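# Press the green lid fully onto the tin

## Task

Push the green lid down onto the tin until it is seated flat around its whole rim, then leave no part of the robot (camera cables included) in contact with the lid.

## Robot and tools

Robot: two arms, left_arm and right_arm, each with six joints and a gripper. Joint order in every row and every per-joint list is: waist, shoulder, elbow, wrist pitch, wrist yaw, wrist roll. Stated ranges (rad): waist -2.618 to 3.054, shoulder 0.000 to 3.142, elbow 0.000 to 3.142, wrist pitch -1.571 to 1.571, wrist yaw -1.571 to 1.571, wrist roll -2.094 to 2.094. A joint's true end may differ from these by up to 0.059 rad either way.

Frame: results report poses in the scene frame. The origin sits at table-top height, halfway between the nominal arm bases. +z is up, +x points out over the table, and left_arm is on the +y side (this does not match image left/right). Actual bases are offset from nominal; a BASES line, if present, gives the calibrated location. end_effector_position (metres) is the point between the finger pads, roughly 1 cm behind the tips; end_effector_quat_wxyz is orientation. Either may be off by a few cm, more at long reach. Fingers point along the gripper's +z axis and open and close along its y axis.

Row format: one flat list of 14 numbers covering both arms, each in [-1, 1]. The first 7 are left_arm (six joint values, then opening) and the next 7 are right_arm in the same layout. The joint values are offsets, not poses. They are measured from the Joint targets at the start of the action or call, not from the previous row. Scale: 1.0 equals 2.224 rad for waist, shoulder and elbow, and 8.485 rad for wrist pitch, yaw and roll. The opening value is absolute: +1 fully open, -1 closed. Sending 0 for a joint holds its current target. To leave a gripper unchanged, resend its current command, because 0 means half open.

execute_actions(actions, cameras): actions is a list of actions. Each action is a list of up to 15 rows, one row per 1/30 s step. If fewer than 15 rows are given, the last row is held for the remaining steps. Each action lasts 0.5 s. Repeating the same offset in a later action moves the joint further. An action is rejected for both arms if it would push a joint more than 0.059 rad outside its range. A badly formed first action rejects the whole call. An empty actions list simply returns the robot state and images. "joint sent to its limit" means a joint was stopped at its end.

move(target, speed, blend, opening_speed, blocking, cameras): target is either one 14-number row or a list of up to 15 such rows. Every row's offsets count from the same starting Joint targets. All joints travel together, so the hand follows a curve. speed is in rad/s for the joint with the farthest to go: 0.01 to 12.57, default 0.5, given as one value or one per target. blend is in rad and rounds corners between listed targets. opening_speed is in opening units per second, minimum 0.2; use low values for gentle closing. blocking=false returns after 0.5 s while the motion continues. The move does not avoid obstacles or the other arm. Faster motion, or a target set deeper past the contact point, presses harder. The "move:" line reports the outcome: done; off_target (at rest more than 0.035 rad from target); moving; held; or fault. limits=held means some steps were withheld.

wait(seconds 0 to 10): lets time pass while the arms hold their commands; a running move continues. stop(): brakes a running move. zoom_image(camera, region [x0,y0,x1,y1] in pixels, at most 504x504): enlarges a part of the latest image from cam_high, cam_left_wrist or cam_right_wrist, each 896x504. finished_scene(scene=1): ends the scene permanently.

Result lines: Joint positions and Joint velocities give one block per arm in joint order (rad, rad/s), then the finger gap (m; 0.094 when fully open). "within noise" means the arm is effectively still. Joint targets is the base that the next offsets count from. grip_measured uses the same scale as the opening command and may read up to about 2.7 mm wide when empty. Joint torques follow joint order and include gravity. Positive means toward a larger angle. The first three joints wrap at ±28 N m. "joint command not followed" means the clearance check changed or withheld targets. Step readings list joint angles at some steps. MOTOR HOT appears at 75 °C. At 90 °C that arm folds and stops working, and at 100 °C it goes limp.

Limits on motion: each joint's target can lead its measured angle by at most 0.339 rad for the large joints and 2.2 rad for the wrist joints. Targets that would put the gripper more than 200 mm from where it is now are scaled back. Large changes therefore take several actions.

Approach and cautions: press the lid down with gentle, slow downward motion, for example with closed fingertips. Check from cam_high and the wrist cameras that the rim sits flush all the way round. Then lift the arm clear so that nothing touches the lid, including cables. Avoid slams, hard hits and excessive pressing. Do not let any object drop off the table. Keep the two arms from colliding or squeezing each other. To end a push, command the targets back past the measured positions. Long stretched-out holds or pushing against something the arm cannot reach heat the motors. A loose object may occasionally be nudged by outside disturbances.

Each tool is called by a JSON object that holds its "op" and its "data".

## Session

{"op": "execute_actions", "data": {"actions": []}}

Scene clock: 0.00 s.
left_arm: end_effector_position=(+0.3933, +0.3700, +0.1147) grip_measured=+1.000 end_effector_quat_wxyz=(+0.607, -0.110, +0.785, +0.048) | right_arm: end_effector_position=(+0.3619, -0.2191, +0.1631) grip_measured=+1.000 end_effector_quat_wxyz=(+0.625, +0.013, +0.779, -0.051)
Joint positions: left_arm=[0.02 1.553 0.335 0.952 -0.21 -0.118 0.094] | right_arm=[0.131 1.548 0.342 0.986 0.212 -0.018 0.094]
Joint velocities: within noise
Joint torques (N m): no reading
Motor temperatures (°C): left_arm=[30 41 44 38 30 29 32] | right_arm=[32 48 40 42 26 34 29]
Heat: left arm: 44 °C; right arm: 48 °C.
Joint targets: left_arm=[0.020 1.549 0.338 0.942 -0.211 -0.118] | right_arm=[0.131 1.538 0.350 0.992 0.214 -0.018]
Tool commands: left_gripper/opening=+1.0 right_gripper/opening=+1.0

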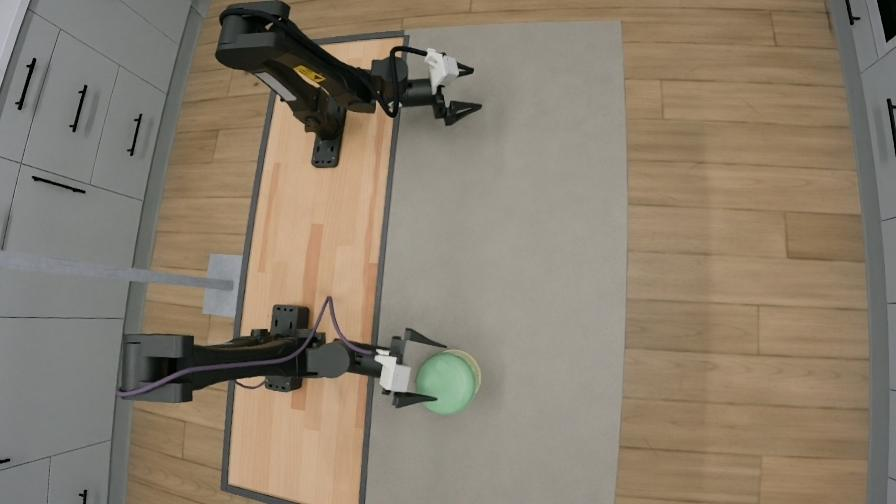

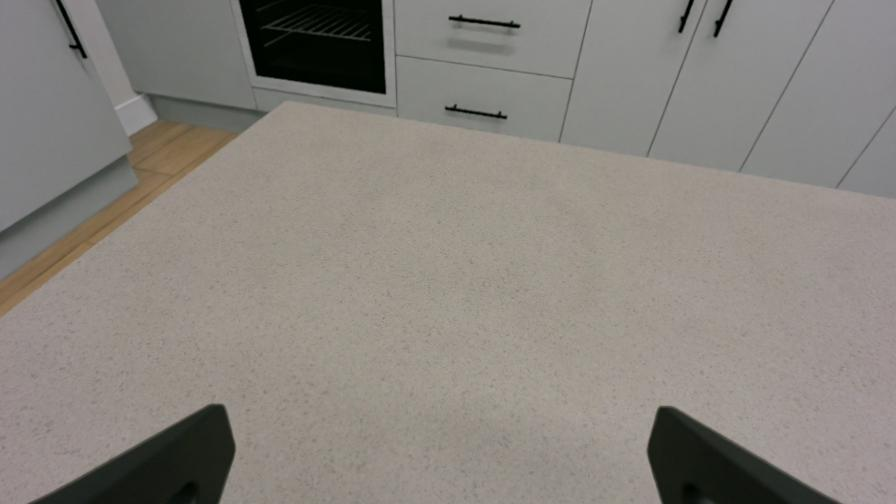

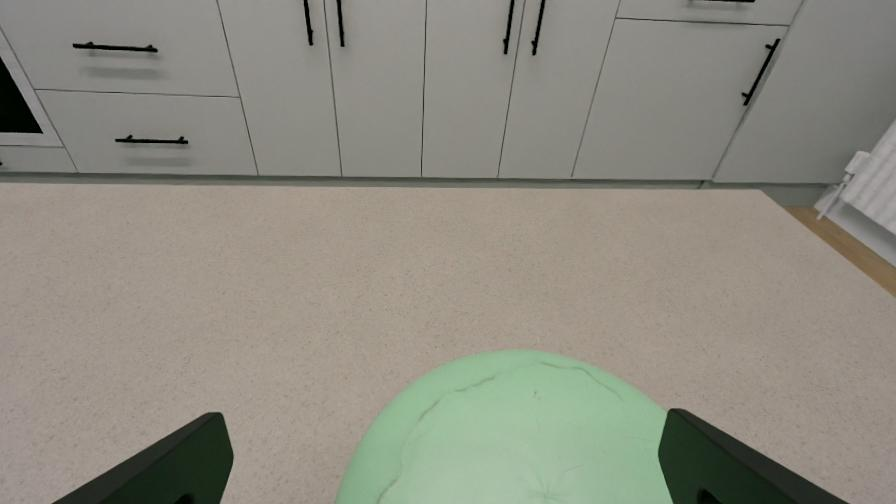

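{"op": "zoom_image", "data": {"camera": "cam_high", "region": [370, 310, 510, 430]}}

Scaled by 3.600.

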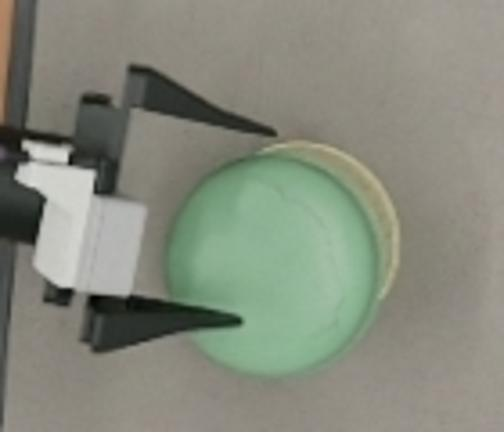

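{"op": "move", "data": {"target": [[0,0,0,0,0,0,1,0,0,0.2,0,0,0,1],[0,0,0,0,0,0,1,-0.059,-0.017,0.427,-0.223,-0.0252,0,1]], "speed": 1.2, "blend": 0.2}}

Scene clock: 6.53 s.
left_arm: end_effector_position=(+0.3933, +0.3700, +0.1147) grip_measured=+1.000 end_effector_quat_wxyz=(+0.607, -0.110, +0.785, +0.048) | right_arm: end_effector_position=(+0.3273, -0.2327, +0.1916) grip_measured=+1.000 end_effector_quat_wxyz=(+0.210, -0.005, +0.978, -0.007)
Joint positions: left_arm=[0.02 1.553 0.335 0.952 -0.21 -0.118 0.094] | right_arm=[0.005 1.529 1.267 -0.886 0.008 -0.019 0.094]
Joint velocities: within noise
Joint torques (N m): left_arm=[0.01 -6.52 6.9 1.75 -0.03 0] | right_arm=[-0.31 -10.39 8.51 0.98 -0.05 0.01]
Motor temperatures (°C): left_arm=[30 43 45 39 29 29 32] | right_arm=[32 49 41 43 26 34 29]
Heat: left arm: 45 °C; right arm: 49 °C.
Joint targets: left_arm=[0.020 1.549 0.338 0.942 -0.211 -0.118] | right_arm=[0.000 1.501 1.300 -0.900 0.000 -0.019]
move: done

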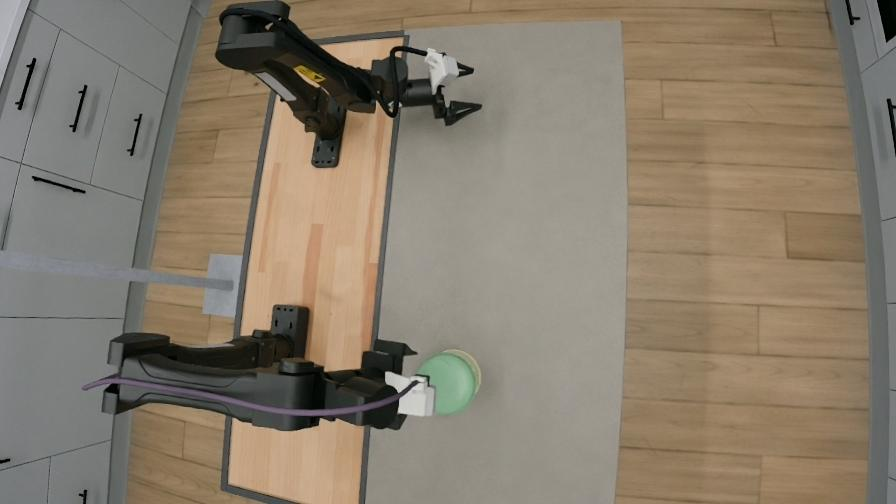

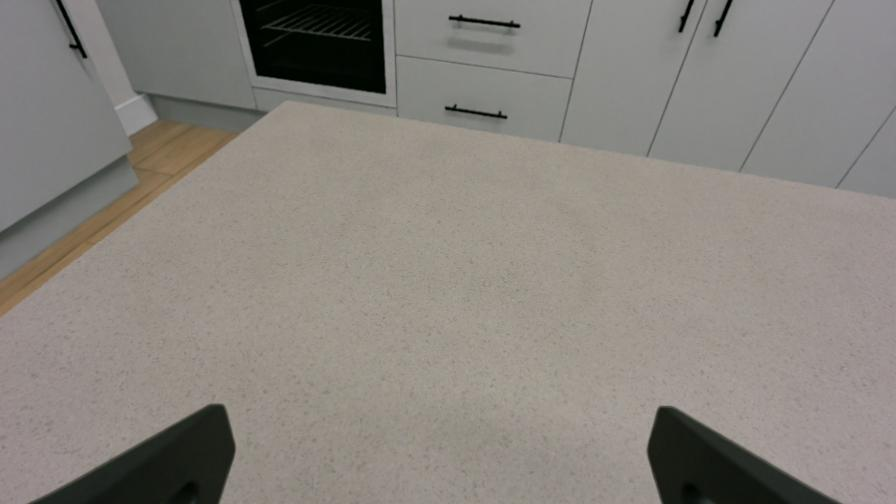

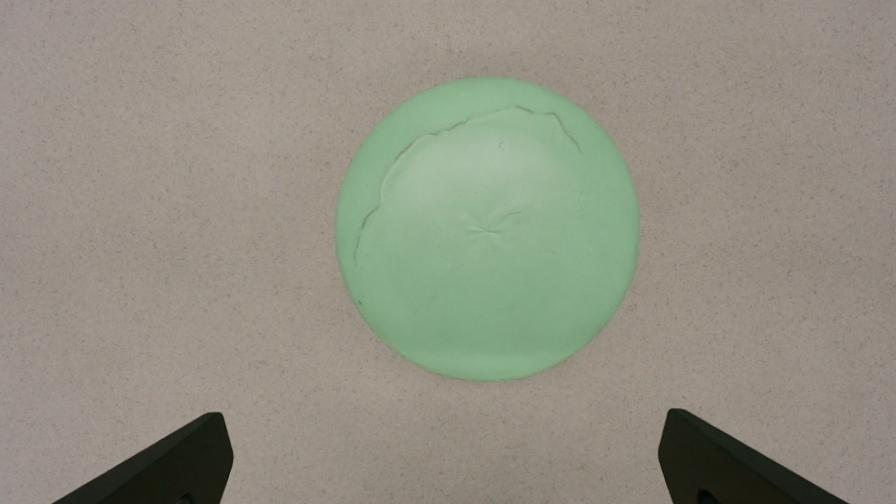

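{"op": "move", "data": {"target": [-0.436,0,0,0,0.0249,0.0139,1,0,0,0,0,0,0,1], "speed": 1.2}}

{"op": "zoom_image", "data": {"camera": "cam_left_wrist", "region": [250, 0, 700, 250]}}

Scene clock: 9.50 s.
left_arm: end_effector_position=(+0.2283, +0.0071, +0.1137) grip_measured=+1.000 end_effector_quat_wxyz=(+0.538, +0.363, +0.707, -0.281) | right_arm: end_effector_position=(+0.3271, -0.2326, +0.1915) grip_measured=+1.000 end_effector_quat_wxyz=(+0.209, -0.005, +0.978, -0.006)
Joint positions: left_arm=[-0.947 1.553 0.335 0.952 -0.009 -0.01 0.094] | right_arm=[0.005 1.529 1.267 -0.887 0.007 -0.019 0.094]
Joint velocities: within noise
Joint torques (N m): left_arm=[-0.2 -6.5 6.95 1.76 0.11 0.11] | right_arm=[-0.47 -10.21 8.47 1.01 -0.06 0.02]
Motor temperatures (°C): left_arm=[30 43 45 39 29 29 32] | right_arm=[32 49 42 43 26 34 29]
Heat: left arm: 45 °C; right arm: 49 °C.
Joint targets: left_arm=[-0.950 1.549 0.338 0.942 0.001 0.000] | right_arm=[0.000 1.501 1.300 -0.900 0.000 -0.019]
move: done

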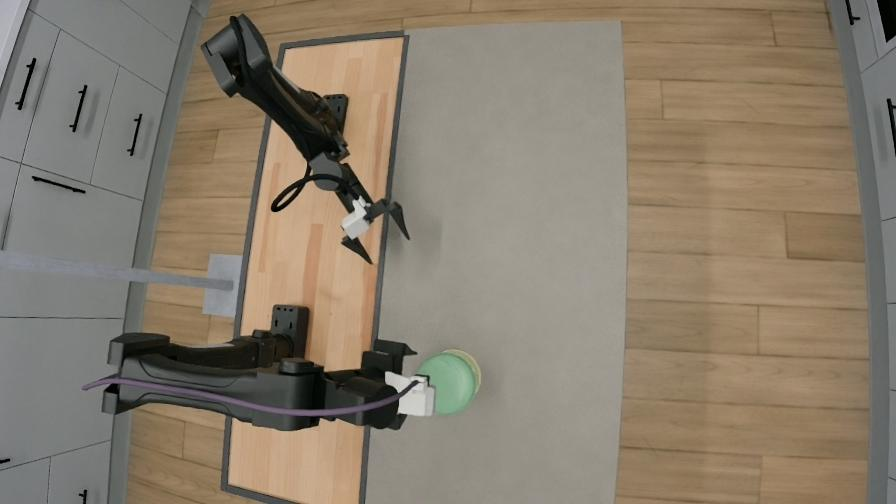

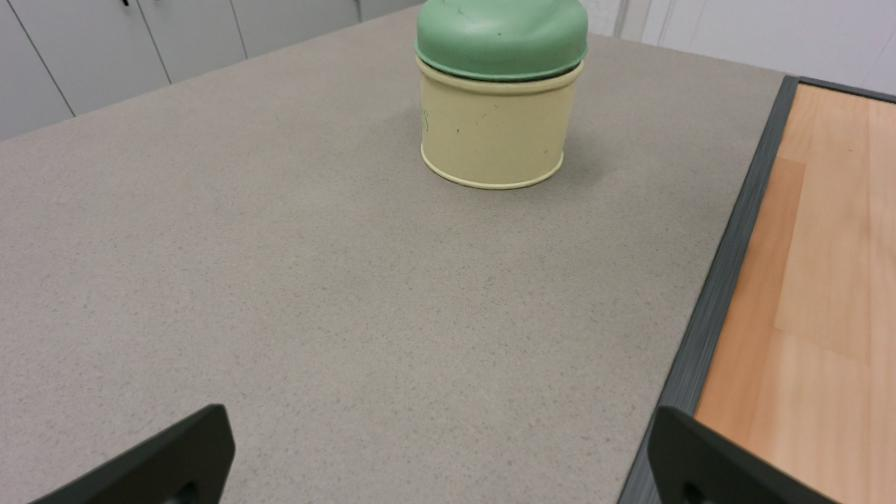

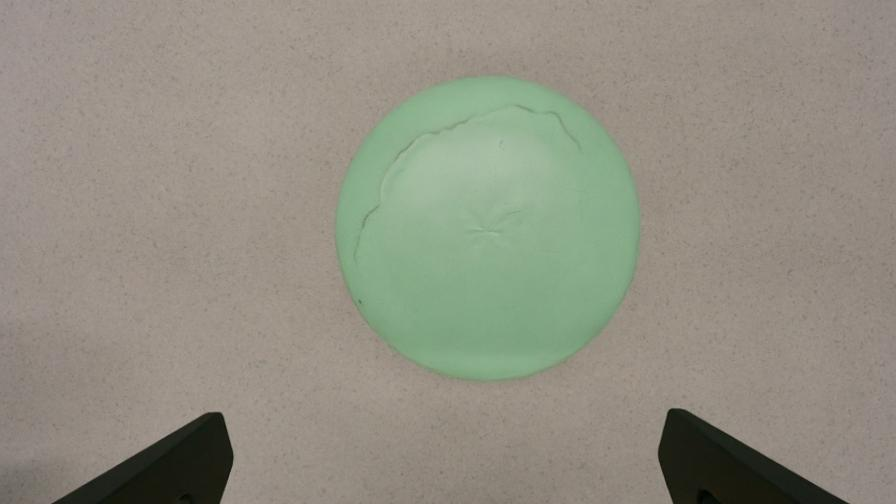

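Scaled by 1.120.

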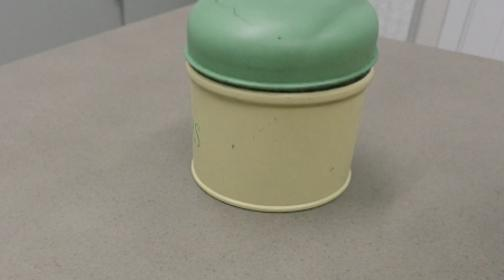

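{"op": "move", "data": {"target": [0,0,0,0.013,0,0,1,-0.0144,0.283,0.310,-0.0626,0,0.0022,-1], "speed": 0.7}}

Scene clock: 14.57 s.
left_arm: end_effector_position=(+0.2311, +0.0028, +0.1363) grip_measured=+1.000 end_effector_quat_wxyz=(+0.570, +0.350, +0.681, -0.298) | right_arm: end_effector_position=(+0.3728, -0.2460, +0.1539) grip_measured=-0.986 end_effector_quat_wxyz=(-0.004, +0.016, +1.000, -0.003)
Joint positions: left_arm=[-0.947 1.553 0.335 1.045 -0.009 -0.008 0.094] | right_arm=[-0.027 2.128 1.959 -1.411 0.007 -0.007 0.001]
Joint velocities: within noise
Joint torques (N m): left_arm=[-0.18 -6.53 6.97 1.94 0.11 0.1] | right_arm=[-0.47 -12.72 7.62 0.09 -0.05 0.05]
Motor temperatures (°C): left_arm=[30 44 45 40 29 29 32] | right_arm=[32 50 43 43 26 34 29]
Heat: left arm: 45 °C; right arm: 50 °C.
Joint targets: left_arm=[-0.950 1.549 0.338 1.052 0.001 0.000] | right_arm=[-0.032 2.130 1.990 -1.431 0.000 0.000]
move: done

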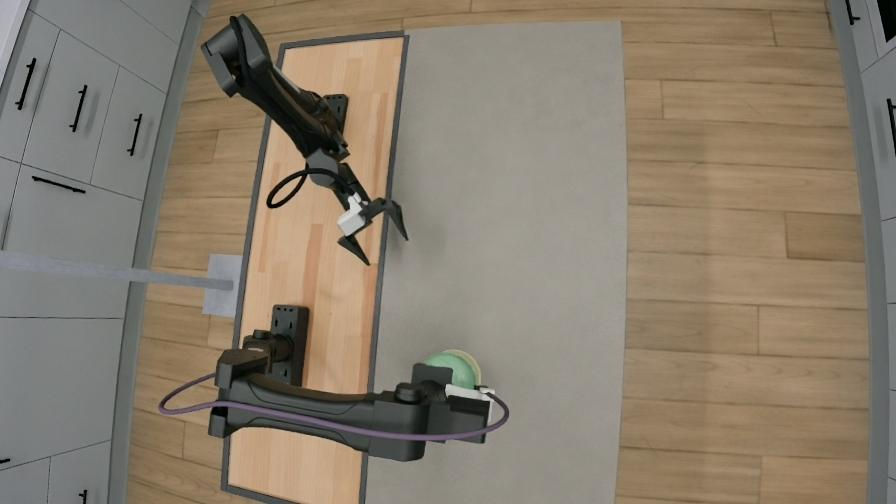

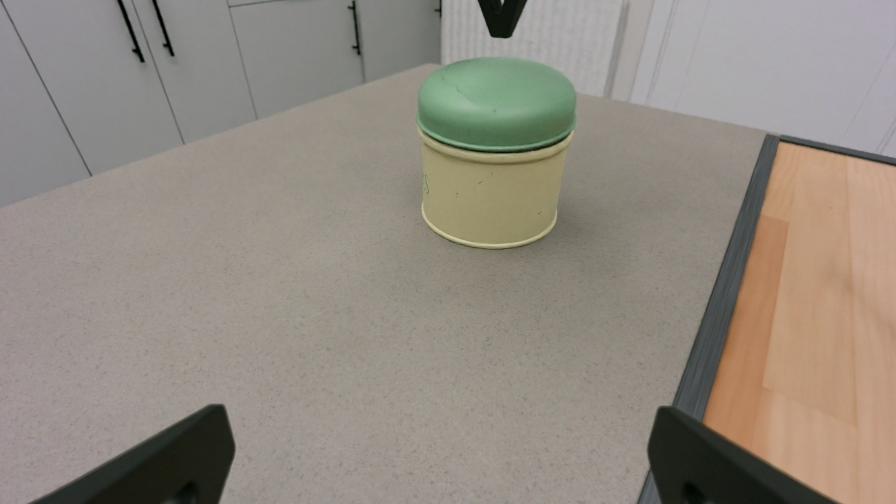

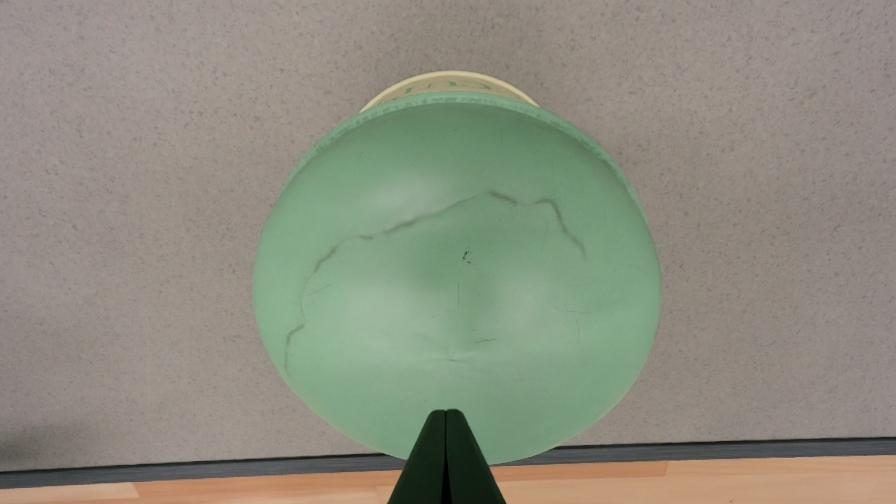

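{"op": "move", "data": {"target": [0,0,0,0,0,0,1,0,-0.0013,-0.0378,0.0095,0,0,-1], "speed": 0.12}}

Scene clock: 18.10 s.
left_arm: end_effector_position=(+0.2311, +0.0028, +0.1364) grip_measured=+1.000 end_effector_quat_wxyz=(+0.570, +0.350, +0.681, -0.298) | right_arm: end_effector_position=(+0.3754, -0.2461, +0.1428) grip_measured=-0.986 end_effector_quat_wxyz=(+0.000, +0.016, +1.000, -0.004)
Joint positions: left_arm=[-0.947 1.553 0.335 1.045 -0.009 -0.008 0.094] | right_arm=[-0.027 2.128 1.915 -1.359 0.007 -0.007 0.001]
Joint velocities: within noise
Joint torques (N m): left_arm=[-0.18 -6.53 6.97 1.93 0.11 0.09] | right_arm=[-0.42 -13.18 4.62 0.43 -0.06 0.07]
Motor temperatures (°C): left_arm=[30 44 45 40 29 29 32] | right_arm=[32 52 43 42 26 34 30]
Heat: left arm: 45 °C; right arm: 52 °C.
Joint targets: left_arm=[-0.950 1.549 0.338 1.052 0.001 0.000] | right_arm=[-0.032 2.127 1.905 -1.350 0.000 0.000]
move: done

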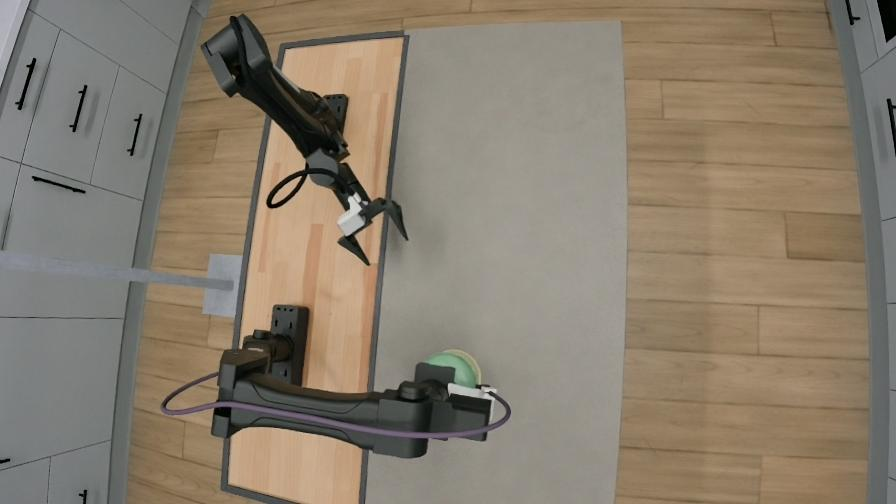

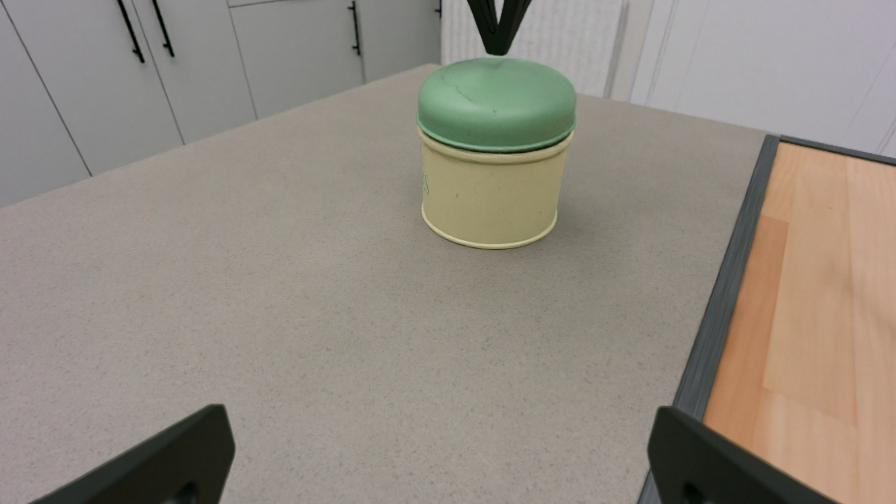

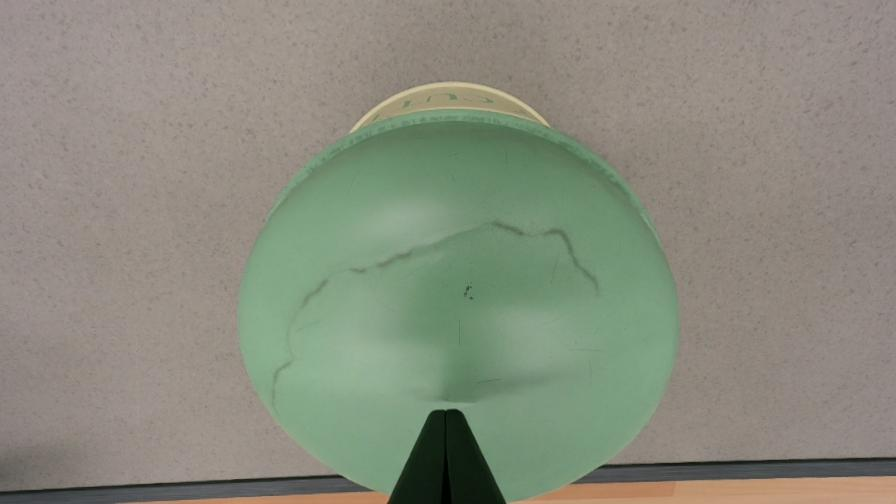

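{"op": "move", "data": {"target": [0,0,0,0,0,0,1,0,-0.003,-0.020,0.0045,0,0,-1], "speed": 0.12}}

{"op": "zoom_image", "data": {"camera": "cam_left_wrist", "region": [390, 0, 610, 130]}}

Scene clock: 19.37 s.
left_arm: end_effector_position=(+0.2311, +0.0028, +0.1364) grip_measured=+1.000 end_effector_quat_wxyz=(+0.570, +0.350, +0.681, -0.298) | right_arm: end_effector_position=(+0.3727, -0.2460, +0.1322) grip_measured=-0.986 end_effector_quat_wxyz=(-0.006, +0.016, +1.000, -0.003)
Joint positions: left_arm=[-0.947 1.553 0.335 1.045 -0.009 -0.008 0.094] | right_arm=[-0.027 2.128 1.873 -1.328 0.007 -0.007 0.001]
Joint velocities: within noise
Joint torques (N m): left_arm=[-0.2 -6.54 6.97 1.94 0.11 0.09] | right_arm=[-0.43 -13.67 4.34 0.44 -0.03 0.03]
Motor temperatures (°C): left_arm=[30 44 45 40 29 29 32] | right_arm=[32 53 43 42 26 34 30]
Heat: left arm: 45 °C; right arm: 53 °C.
Joint targets: left_arm=[-0.950 1.549 0.338 1.052 0.001 0.000] | right_arm=[-0.032 2.121 1.861 -1.312 0.000 0.000]
move: done

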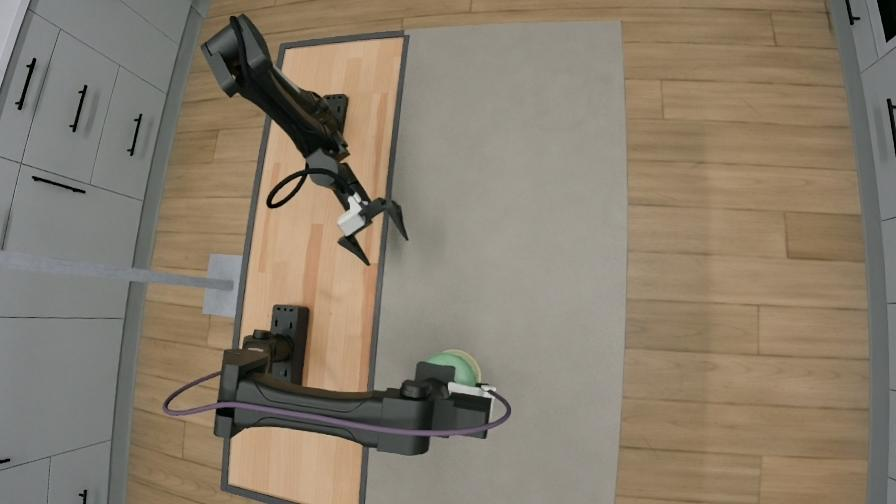

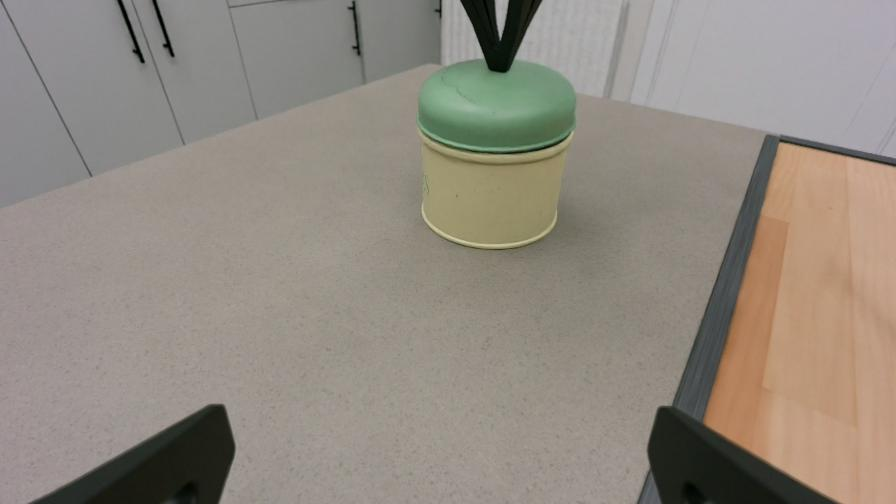

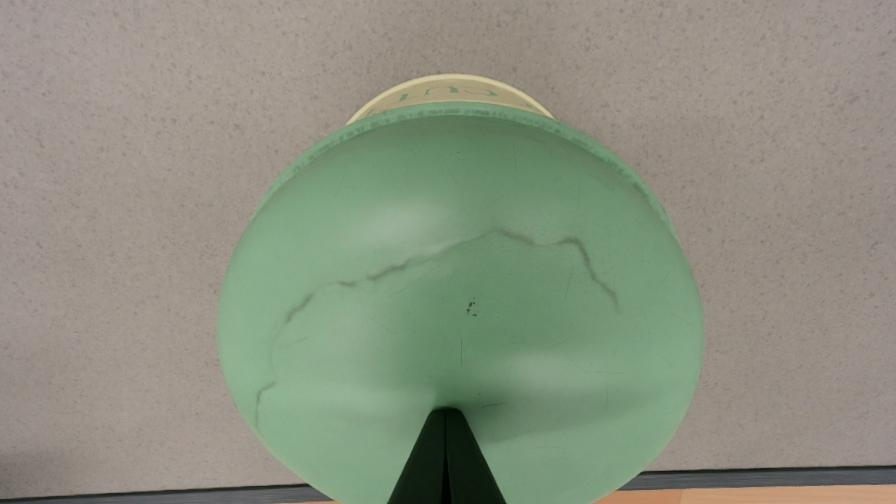

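Scaled by 2.291.

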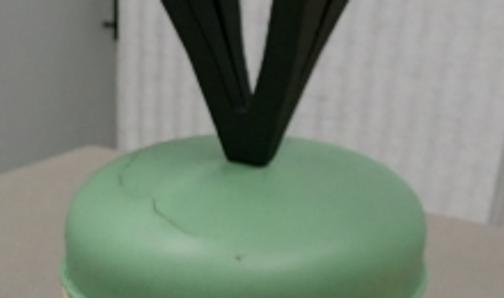

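{"op": "move", "data": {"target": [0,0,0,0,0,0,1,0,0.0,-0.020,0.0045,0,0,-1], "speed": 0.1, "cameras": ["cam_left_wrist","cam_right_wrist"]}}

{"op": "zoom_image", "data": {"camera": "cam_left_wrist", "region": [390, 40, 610, 170]}}

Scene clock: 20.70 s.
left_arm: end_effector_position=(+0.2311, +0.0028, +0.1364) grip_measured=+1.000 end_effector_quat_wxyz=(+0.570, +0.350, +0.681, -0.298) | right_arm: end_effector_position=(+0.3729, -0.2464, +0.1266) grip_measured=-0.986 end_effector_quat_wxyz=(-0.003, +0.017, +1.000, -0.003)
Joint positions: left_arm=[-0.947 1.553 0.335 1.045 -0.009 -0.008 0.094] | right_arm=[-0.028 2.123 1.843 -1.297 0.006 -0.007 0.001]
Joint velocities: within noise
Joint torques (N m): left_arm=[-0.18 -6.54 6.97 1.94 0.11 0.09] | right_arm=[-0.14 -13.23 3.34 0.57 -0.03 0.06]
Motor temperatures (°C): left_arm=[30 44 45 40 29 29 32] | right_arm=[32 53 42 42 26 34 30]
Heat: left arm: 45 °C; right arm: 53 °C.
Joint targets: left_arm=[-0.950 1.549 0.338 1.052 0.001 0.000] | right_arm=[-0.032 2.120 1.816 -1.274 0.000 0.000]
move: done
Images, in order (width x height): cam_left_wrist 896x504, cam_right_wrist 896x504.

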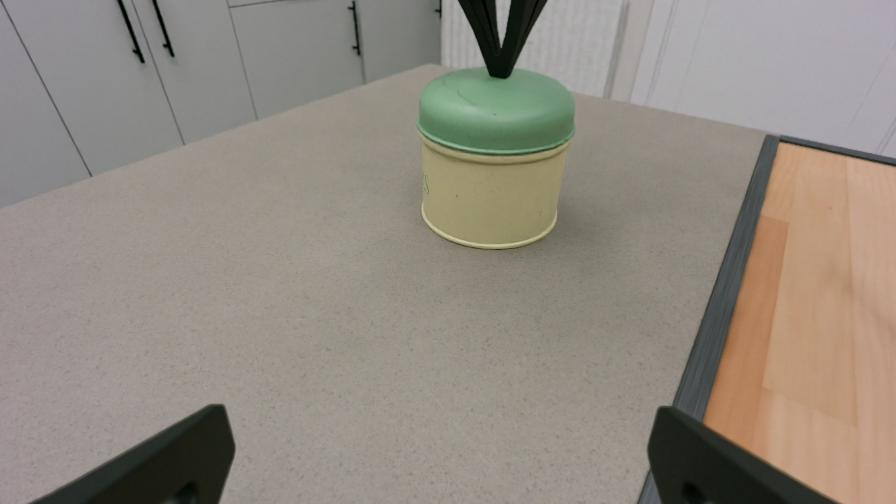

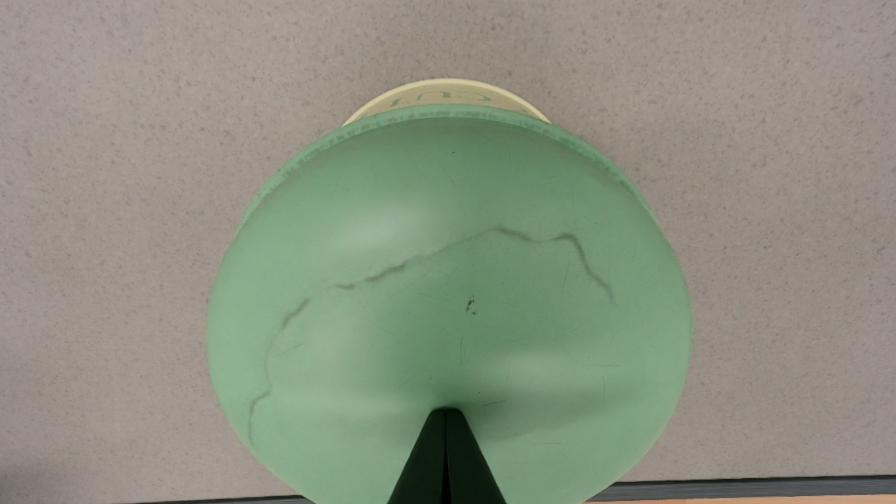

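Scaled by 2.291.

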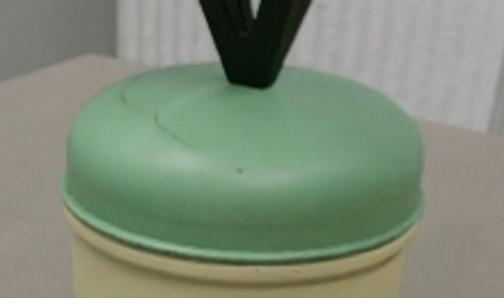

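{"op": "move", "data": {"target": [0,0,0,0,0,0,1,0,0.0,-0.020,0.0040,0,0,-1], "speed": 0.1, "cameras": ["cam_left_wrist","cam_right_wrist"]}}

{"op": "zoom_image", "data": {"camera": "cam_left_wrist", "region": [390, 40, 610, 170]}}

Scene clock: 21.90 s.
left_arm: end_effector_position=(+0.2311, +0.0028, +0.1364) grip_measured=+1.000 end_effector_quat_wxyz=(+0.570, +0.350, +0.681, -0.298) | right_arm: end_effector_position=(+0.3726, -0.2464, +0.1262) grip_measured=-0.986 end_effector_quat_wxyz=(+0.007, +0.017, +1.000, -0.003)
Joint positions: left_arm=[-0.947 1.553 0.335 1.045 -0.009 -0.008 0.094] | right_arm=[-0.028 2.101 1.808 -1.264 0.006 -0.007 0.001]
Joint velocities: within noise
Joint torques (N m): left_arm=[-0.2 -6.53 6.97 1.94 0.11 0.1] | right_arm=[-0.25 -11.02 2.7 0.61 -0.06 0.05]
Motor temperatures (°C): left_arm=[30 44 45 41 29 29 32] | right_arm=[32 54 42 42 26 34 30]
Heat: left arm: 45 °C; right arm: 54 °C.
Joint targets: left_arm=[-0.950 1.549 0.338 1.052 0.001 0.000] | right_arm=[-0.032 2.121 1.772 -1.240 0.000 0.000]
move: off_target (right_arm); right_arm: the elbow is farthest, 0.036 rad from its target
Images, in order (width x height): cam_left_wrist 896x504, cam_right_wrist 896x504.

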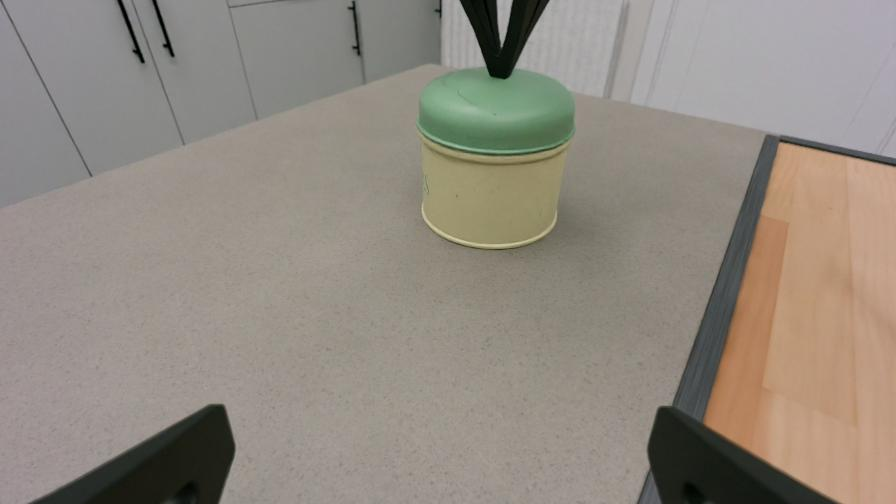

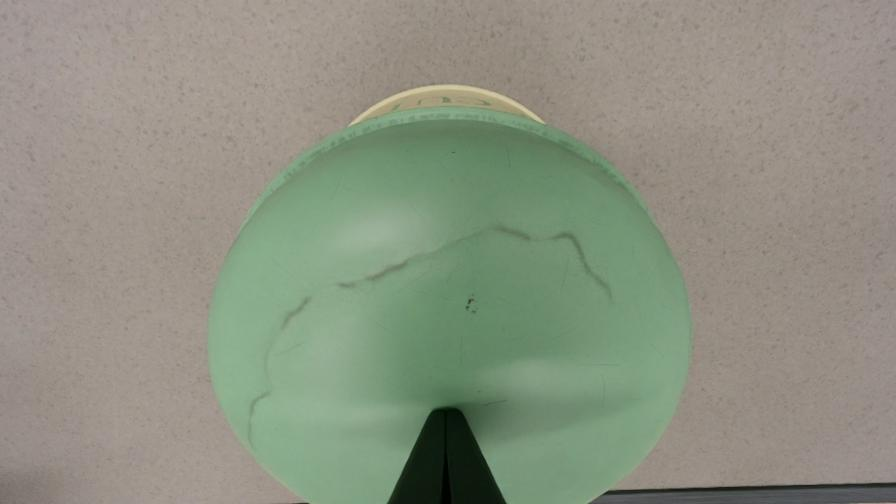

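Scaled by 2.291.

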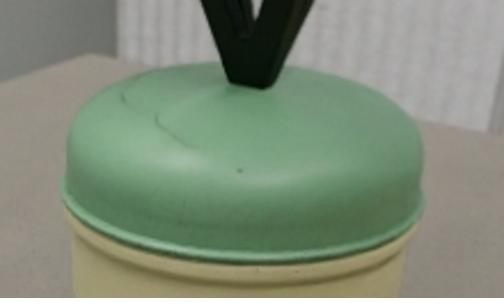

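{"op": "move", "data": {"target": [0,0,0,0,0,0,1,0,0.008,-0.030,0.009,0,0,-1], "speed": 0.12, "cameras": ["cam_left_wrist","cam_right_wrist"]}}

{"op": "zoom_image", "data": {"camera": "cam_left_wrist", "region": [390, 40, 610, 170]}}

Scene clock: 23.83 s.
left_arm: end_effector_position=(+0.2311, +0.0028, +0.1364) grip_measured=+1.000 end_effector_quat_wxyz=(+0.570, +0.350, +0.681, -0.298) | right_arm: end_effector_position=(+0.3724, -0.2464, +0.1253) grip_measured=-0.986 end_effector_quat_wxyz=(+0.021, +0.017, +1.000, -0.003)
Joint positions: left_arm=[-0.947 1.553 0.335 1.045 -0.009 -0.008 0.094] | right_arm=[-0.028 2.071 1.758 -1.216 0.006 -0.007 0.001]
Joint velocities: within noise
Joint torques (N m): left_arm=[-0.2 -6.53 6.97 1.93 0.11 0.09] | right_arm=[-0.2 -6.42 1.51 1 -0.02 0.07]
Motor temperatures (°C): left_arm=[30 44 45 41 29 29 32] | right_arm=[32 53 42 42 26 34 30]
Heat: left arm: 45 °C; right arm: 53 °C.
Joint targets: left_arm=[-0.950 1.549 0.338 1.052 0.001 0.000] | right_arm=[-0.032 2.138 1.705 -1.163 0.000 0.000]
move: off_target (right_arm); right_arm: the shoulder is farthest, 0.068 rad from its target
Images, in order (width x height): cam_left_wrist 896x504, cam_right_wrist 896x504.

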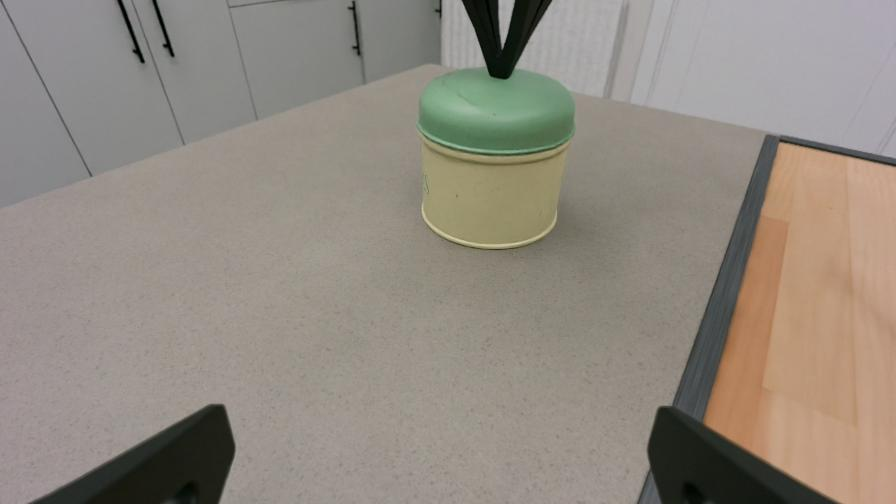

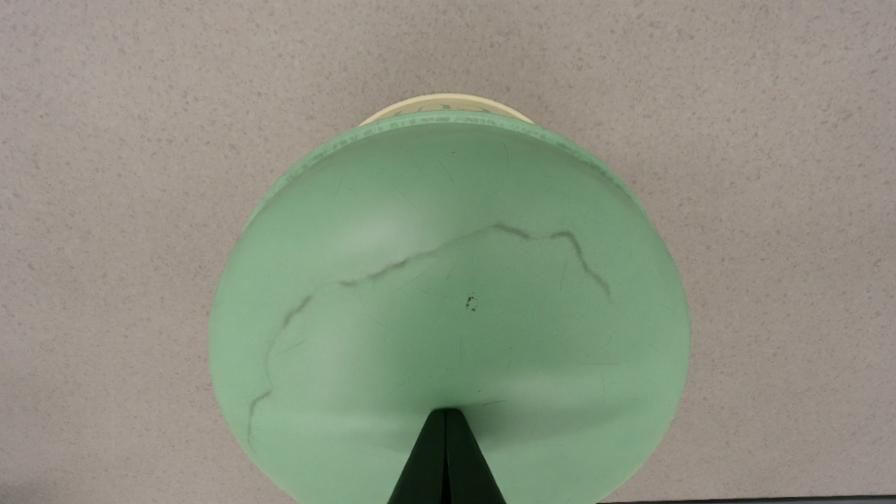

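Scaled by 2.291.

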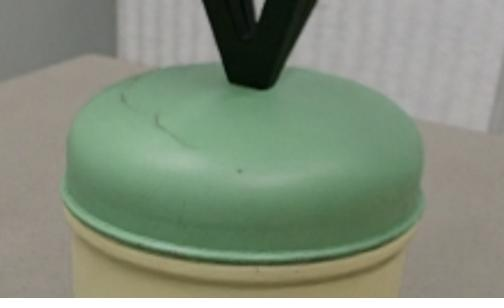

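{"op": "zoom_image", "data": {"camera": "cam_left_wrist", "region": [405, 105, 485, 165]}}

{"op": "zoom_image", "data": {"camera": "cam_left_wrist", "region": [510, 105, 590, 165]}}

Scaled by 6.300.

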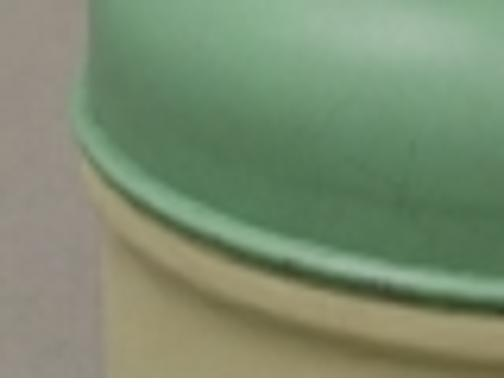

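Scaled by 6.300.

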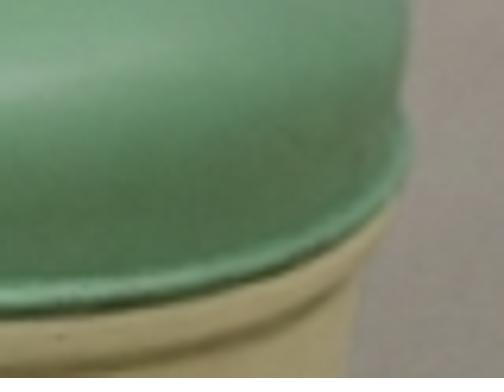

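{"op": "move", "data": {"target": [0,0,0,0,0,0,1,0,0.020,-0.020,0.009,0,0,-1], "speed": 0.12, "cameras": ["cam_left_wrist","cam_right_wrist"]}}

{"op": "zoom_image", "data": {"camera": "cam_left_wrist", "region": [390, 40, 610, 170]}}

Scene clock: 26.10 s.
left_arm: end_effector_position=(+0.2311, +0.0028, +0.1364) grip_measured=+1.000 end_effector_quat_wxyz=(+0.570, +0.350, +0.681, -0.298) | right_arm: end_effector_position=(+0.3724, -0.2464, +0.1241) grip_measured=-0.986 end_effector_quat_wxyz=(+0.028, +0.017, +0.999, -0.004)
Joint positions: left_arm=[-0.947 1.553 0.335 1.045 -0.009 -0.008 0.094] | right_arm=[-0.028 2.057 1.732 -1.19 0.006 -0.007 0.001]
Joint velocities: within noise
Joint torques (N m): left_arm=[-0.2 -6.54 6.97 1.94 0.11 0.09] | right_arm=[-0.21 -0.76 -0.02 1.61 -0.02 0.05]
Motor temperatures (°C): left_arm=[30 44 45 41 29 29 32] | right_arm=[32 53 42 42 26 34 30]
Heat: left arm: 45 °C; right arm: 53 °C.
Joint targets: left_arm=[-0.950 1.549 0.338 1.052 0.001 0.000] | right_arm=[-0.032 2.183 1.661 -1.087 0.000 0.000]
move: off_target (right_arm); right_arm: the shoulder is farthest, 0.125 rad from its target
Images, in order (width x height): cam_left_wrist 896x504, cam_right_wrist 896x504.

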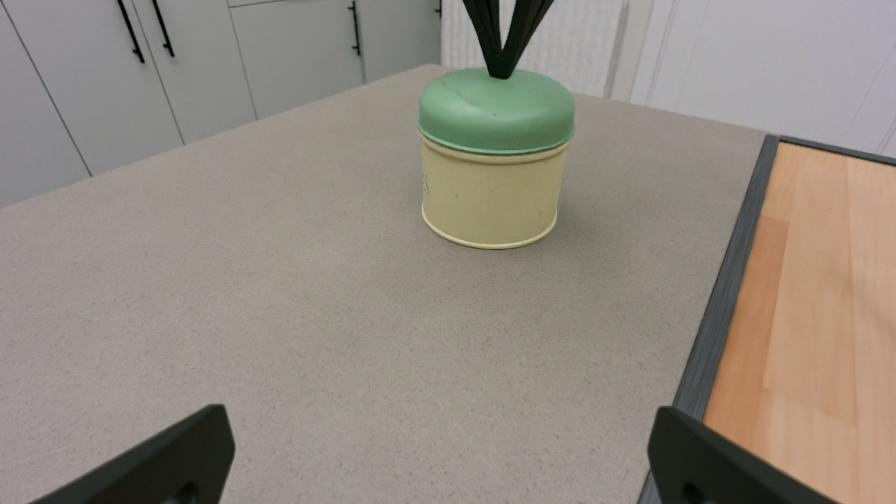

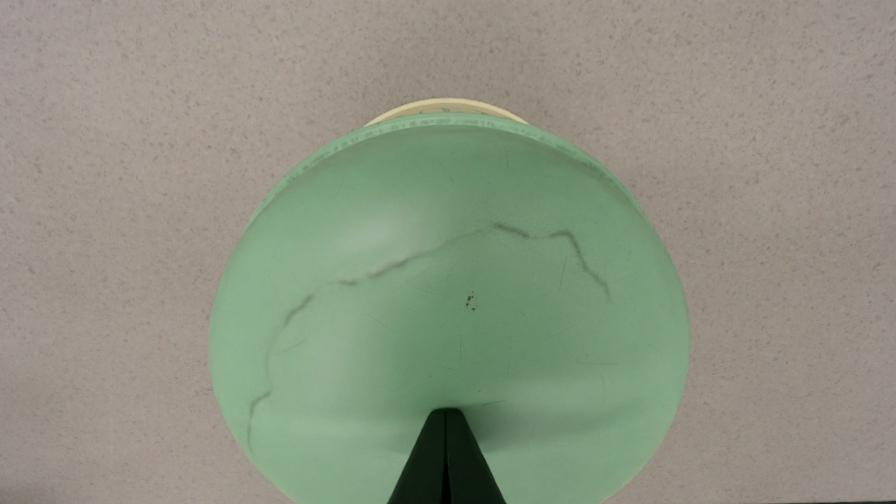

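Scaled by 2.291.

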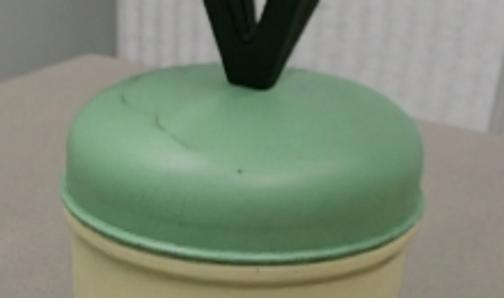

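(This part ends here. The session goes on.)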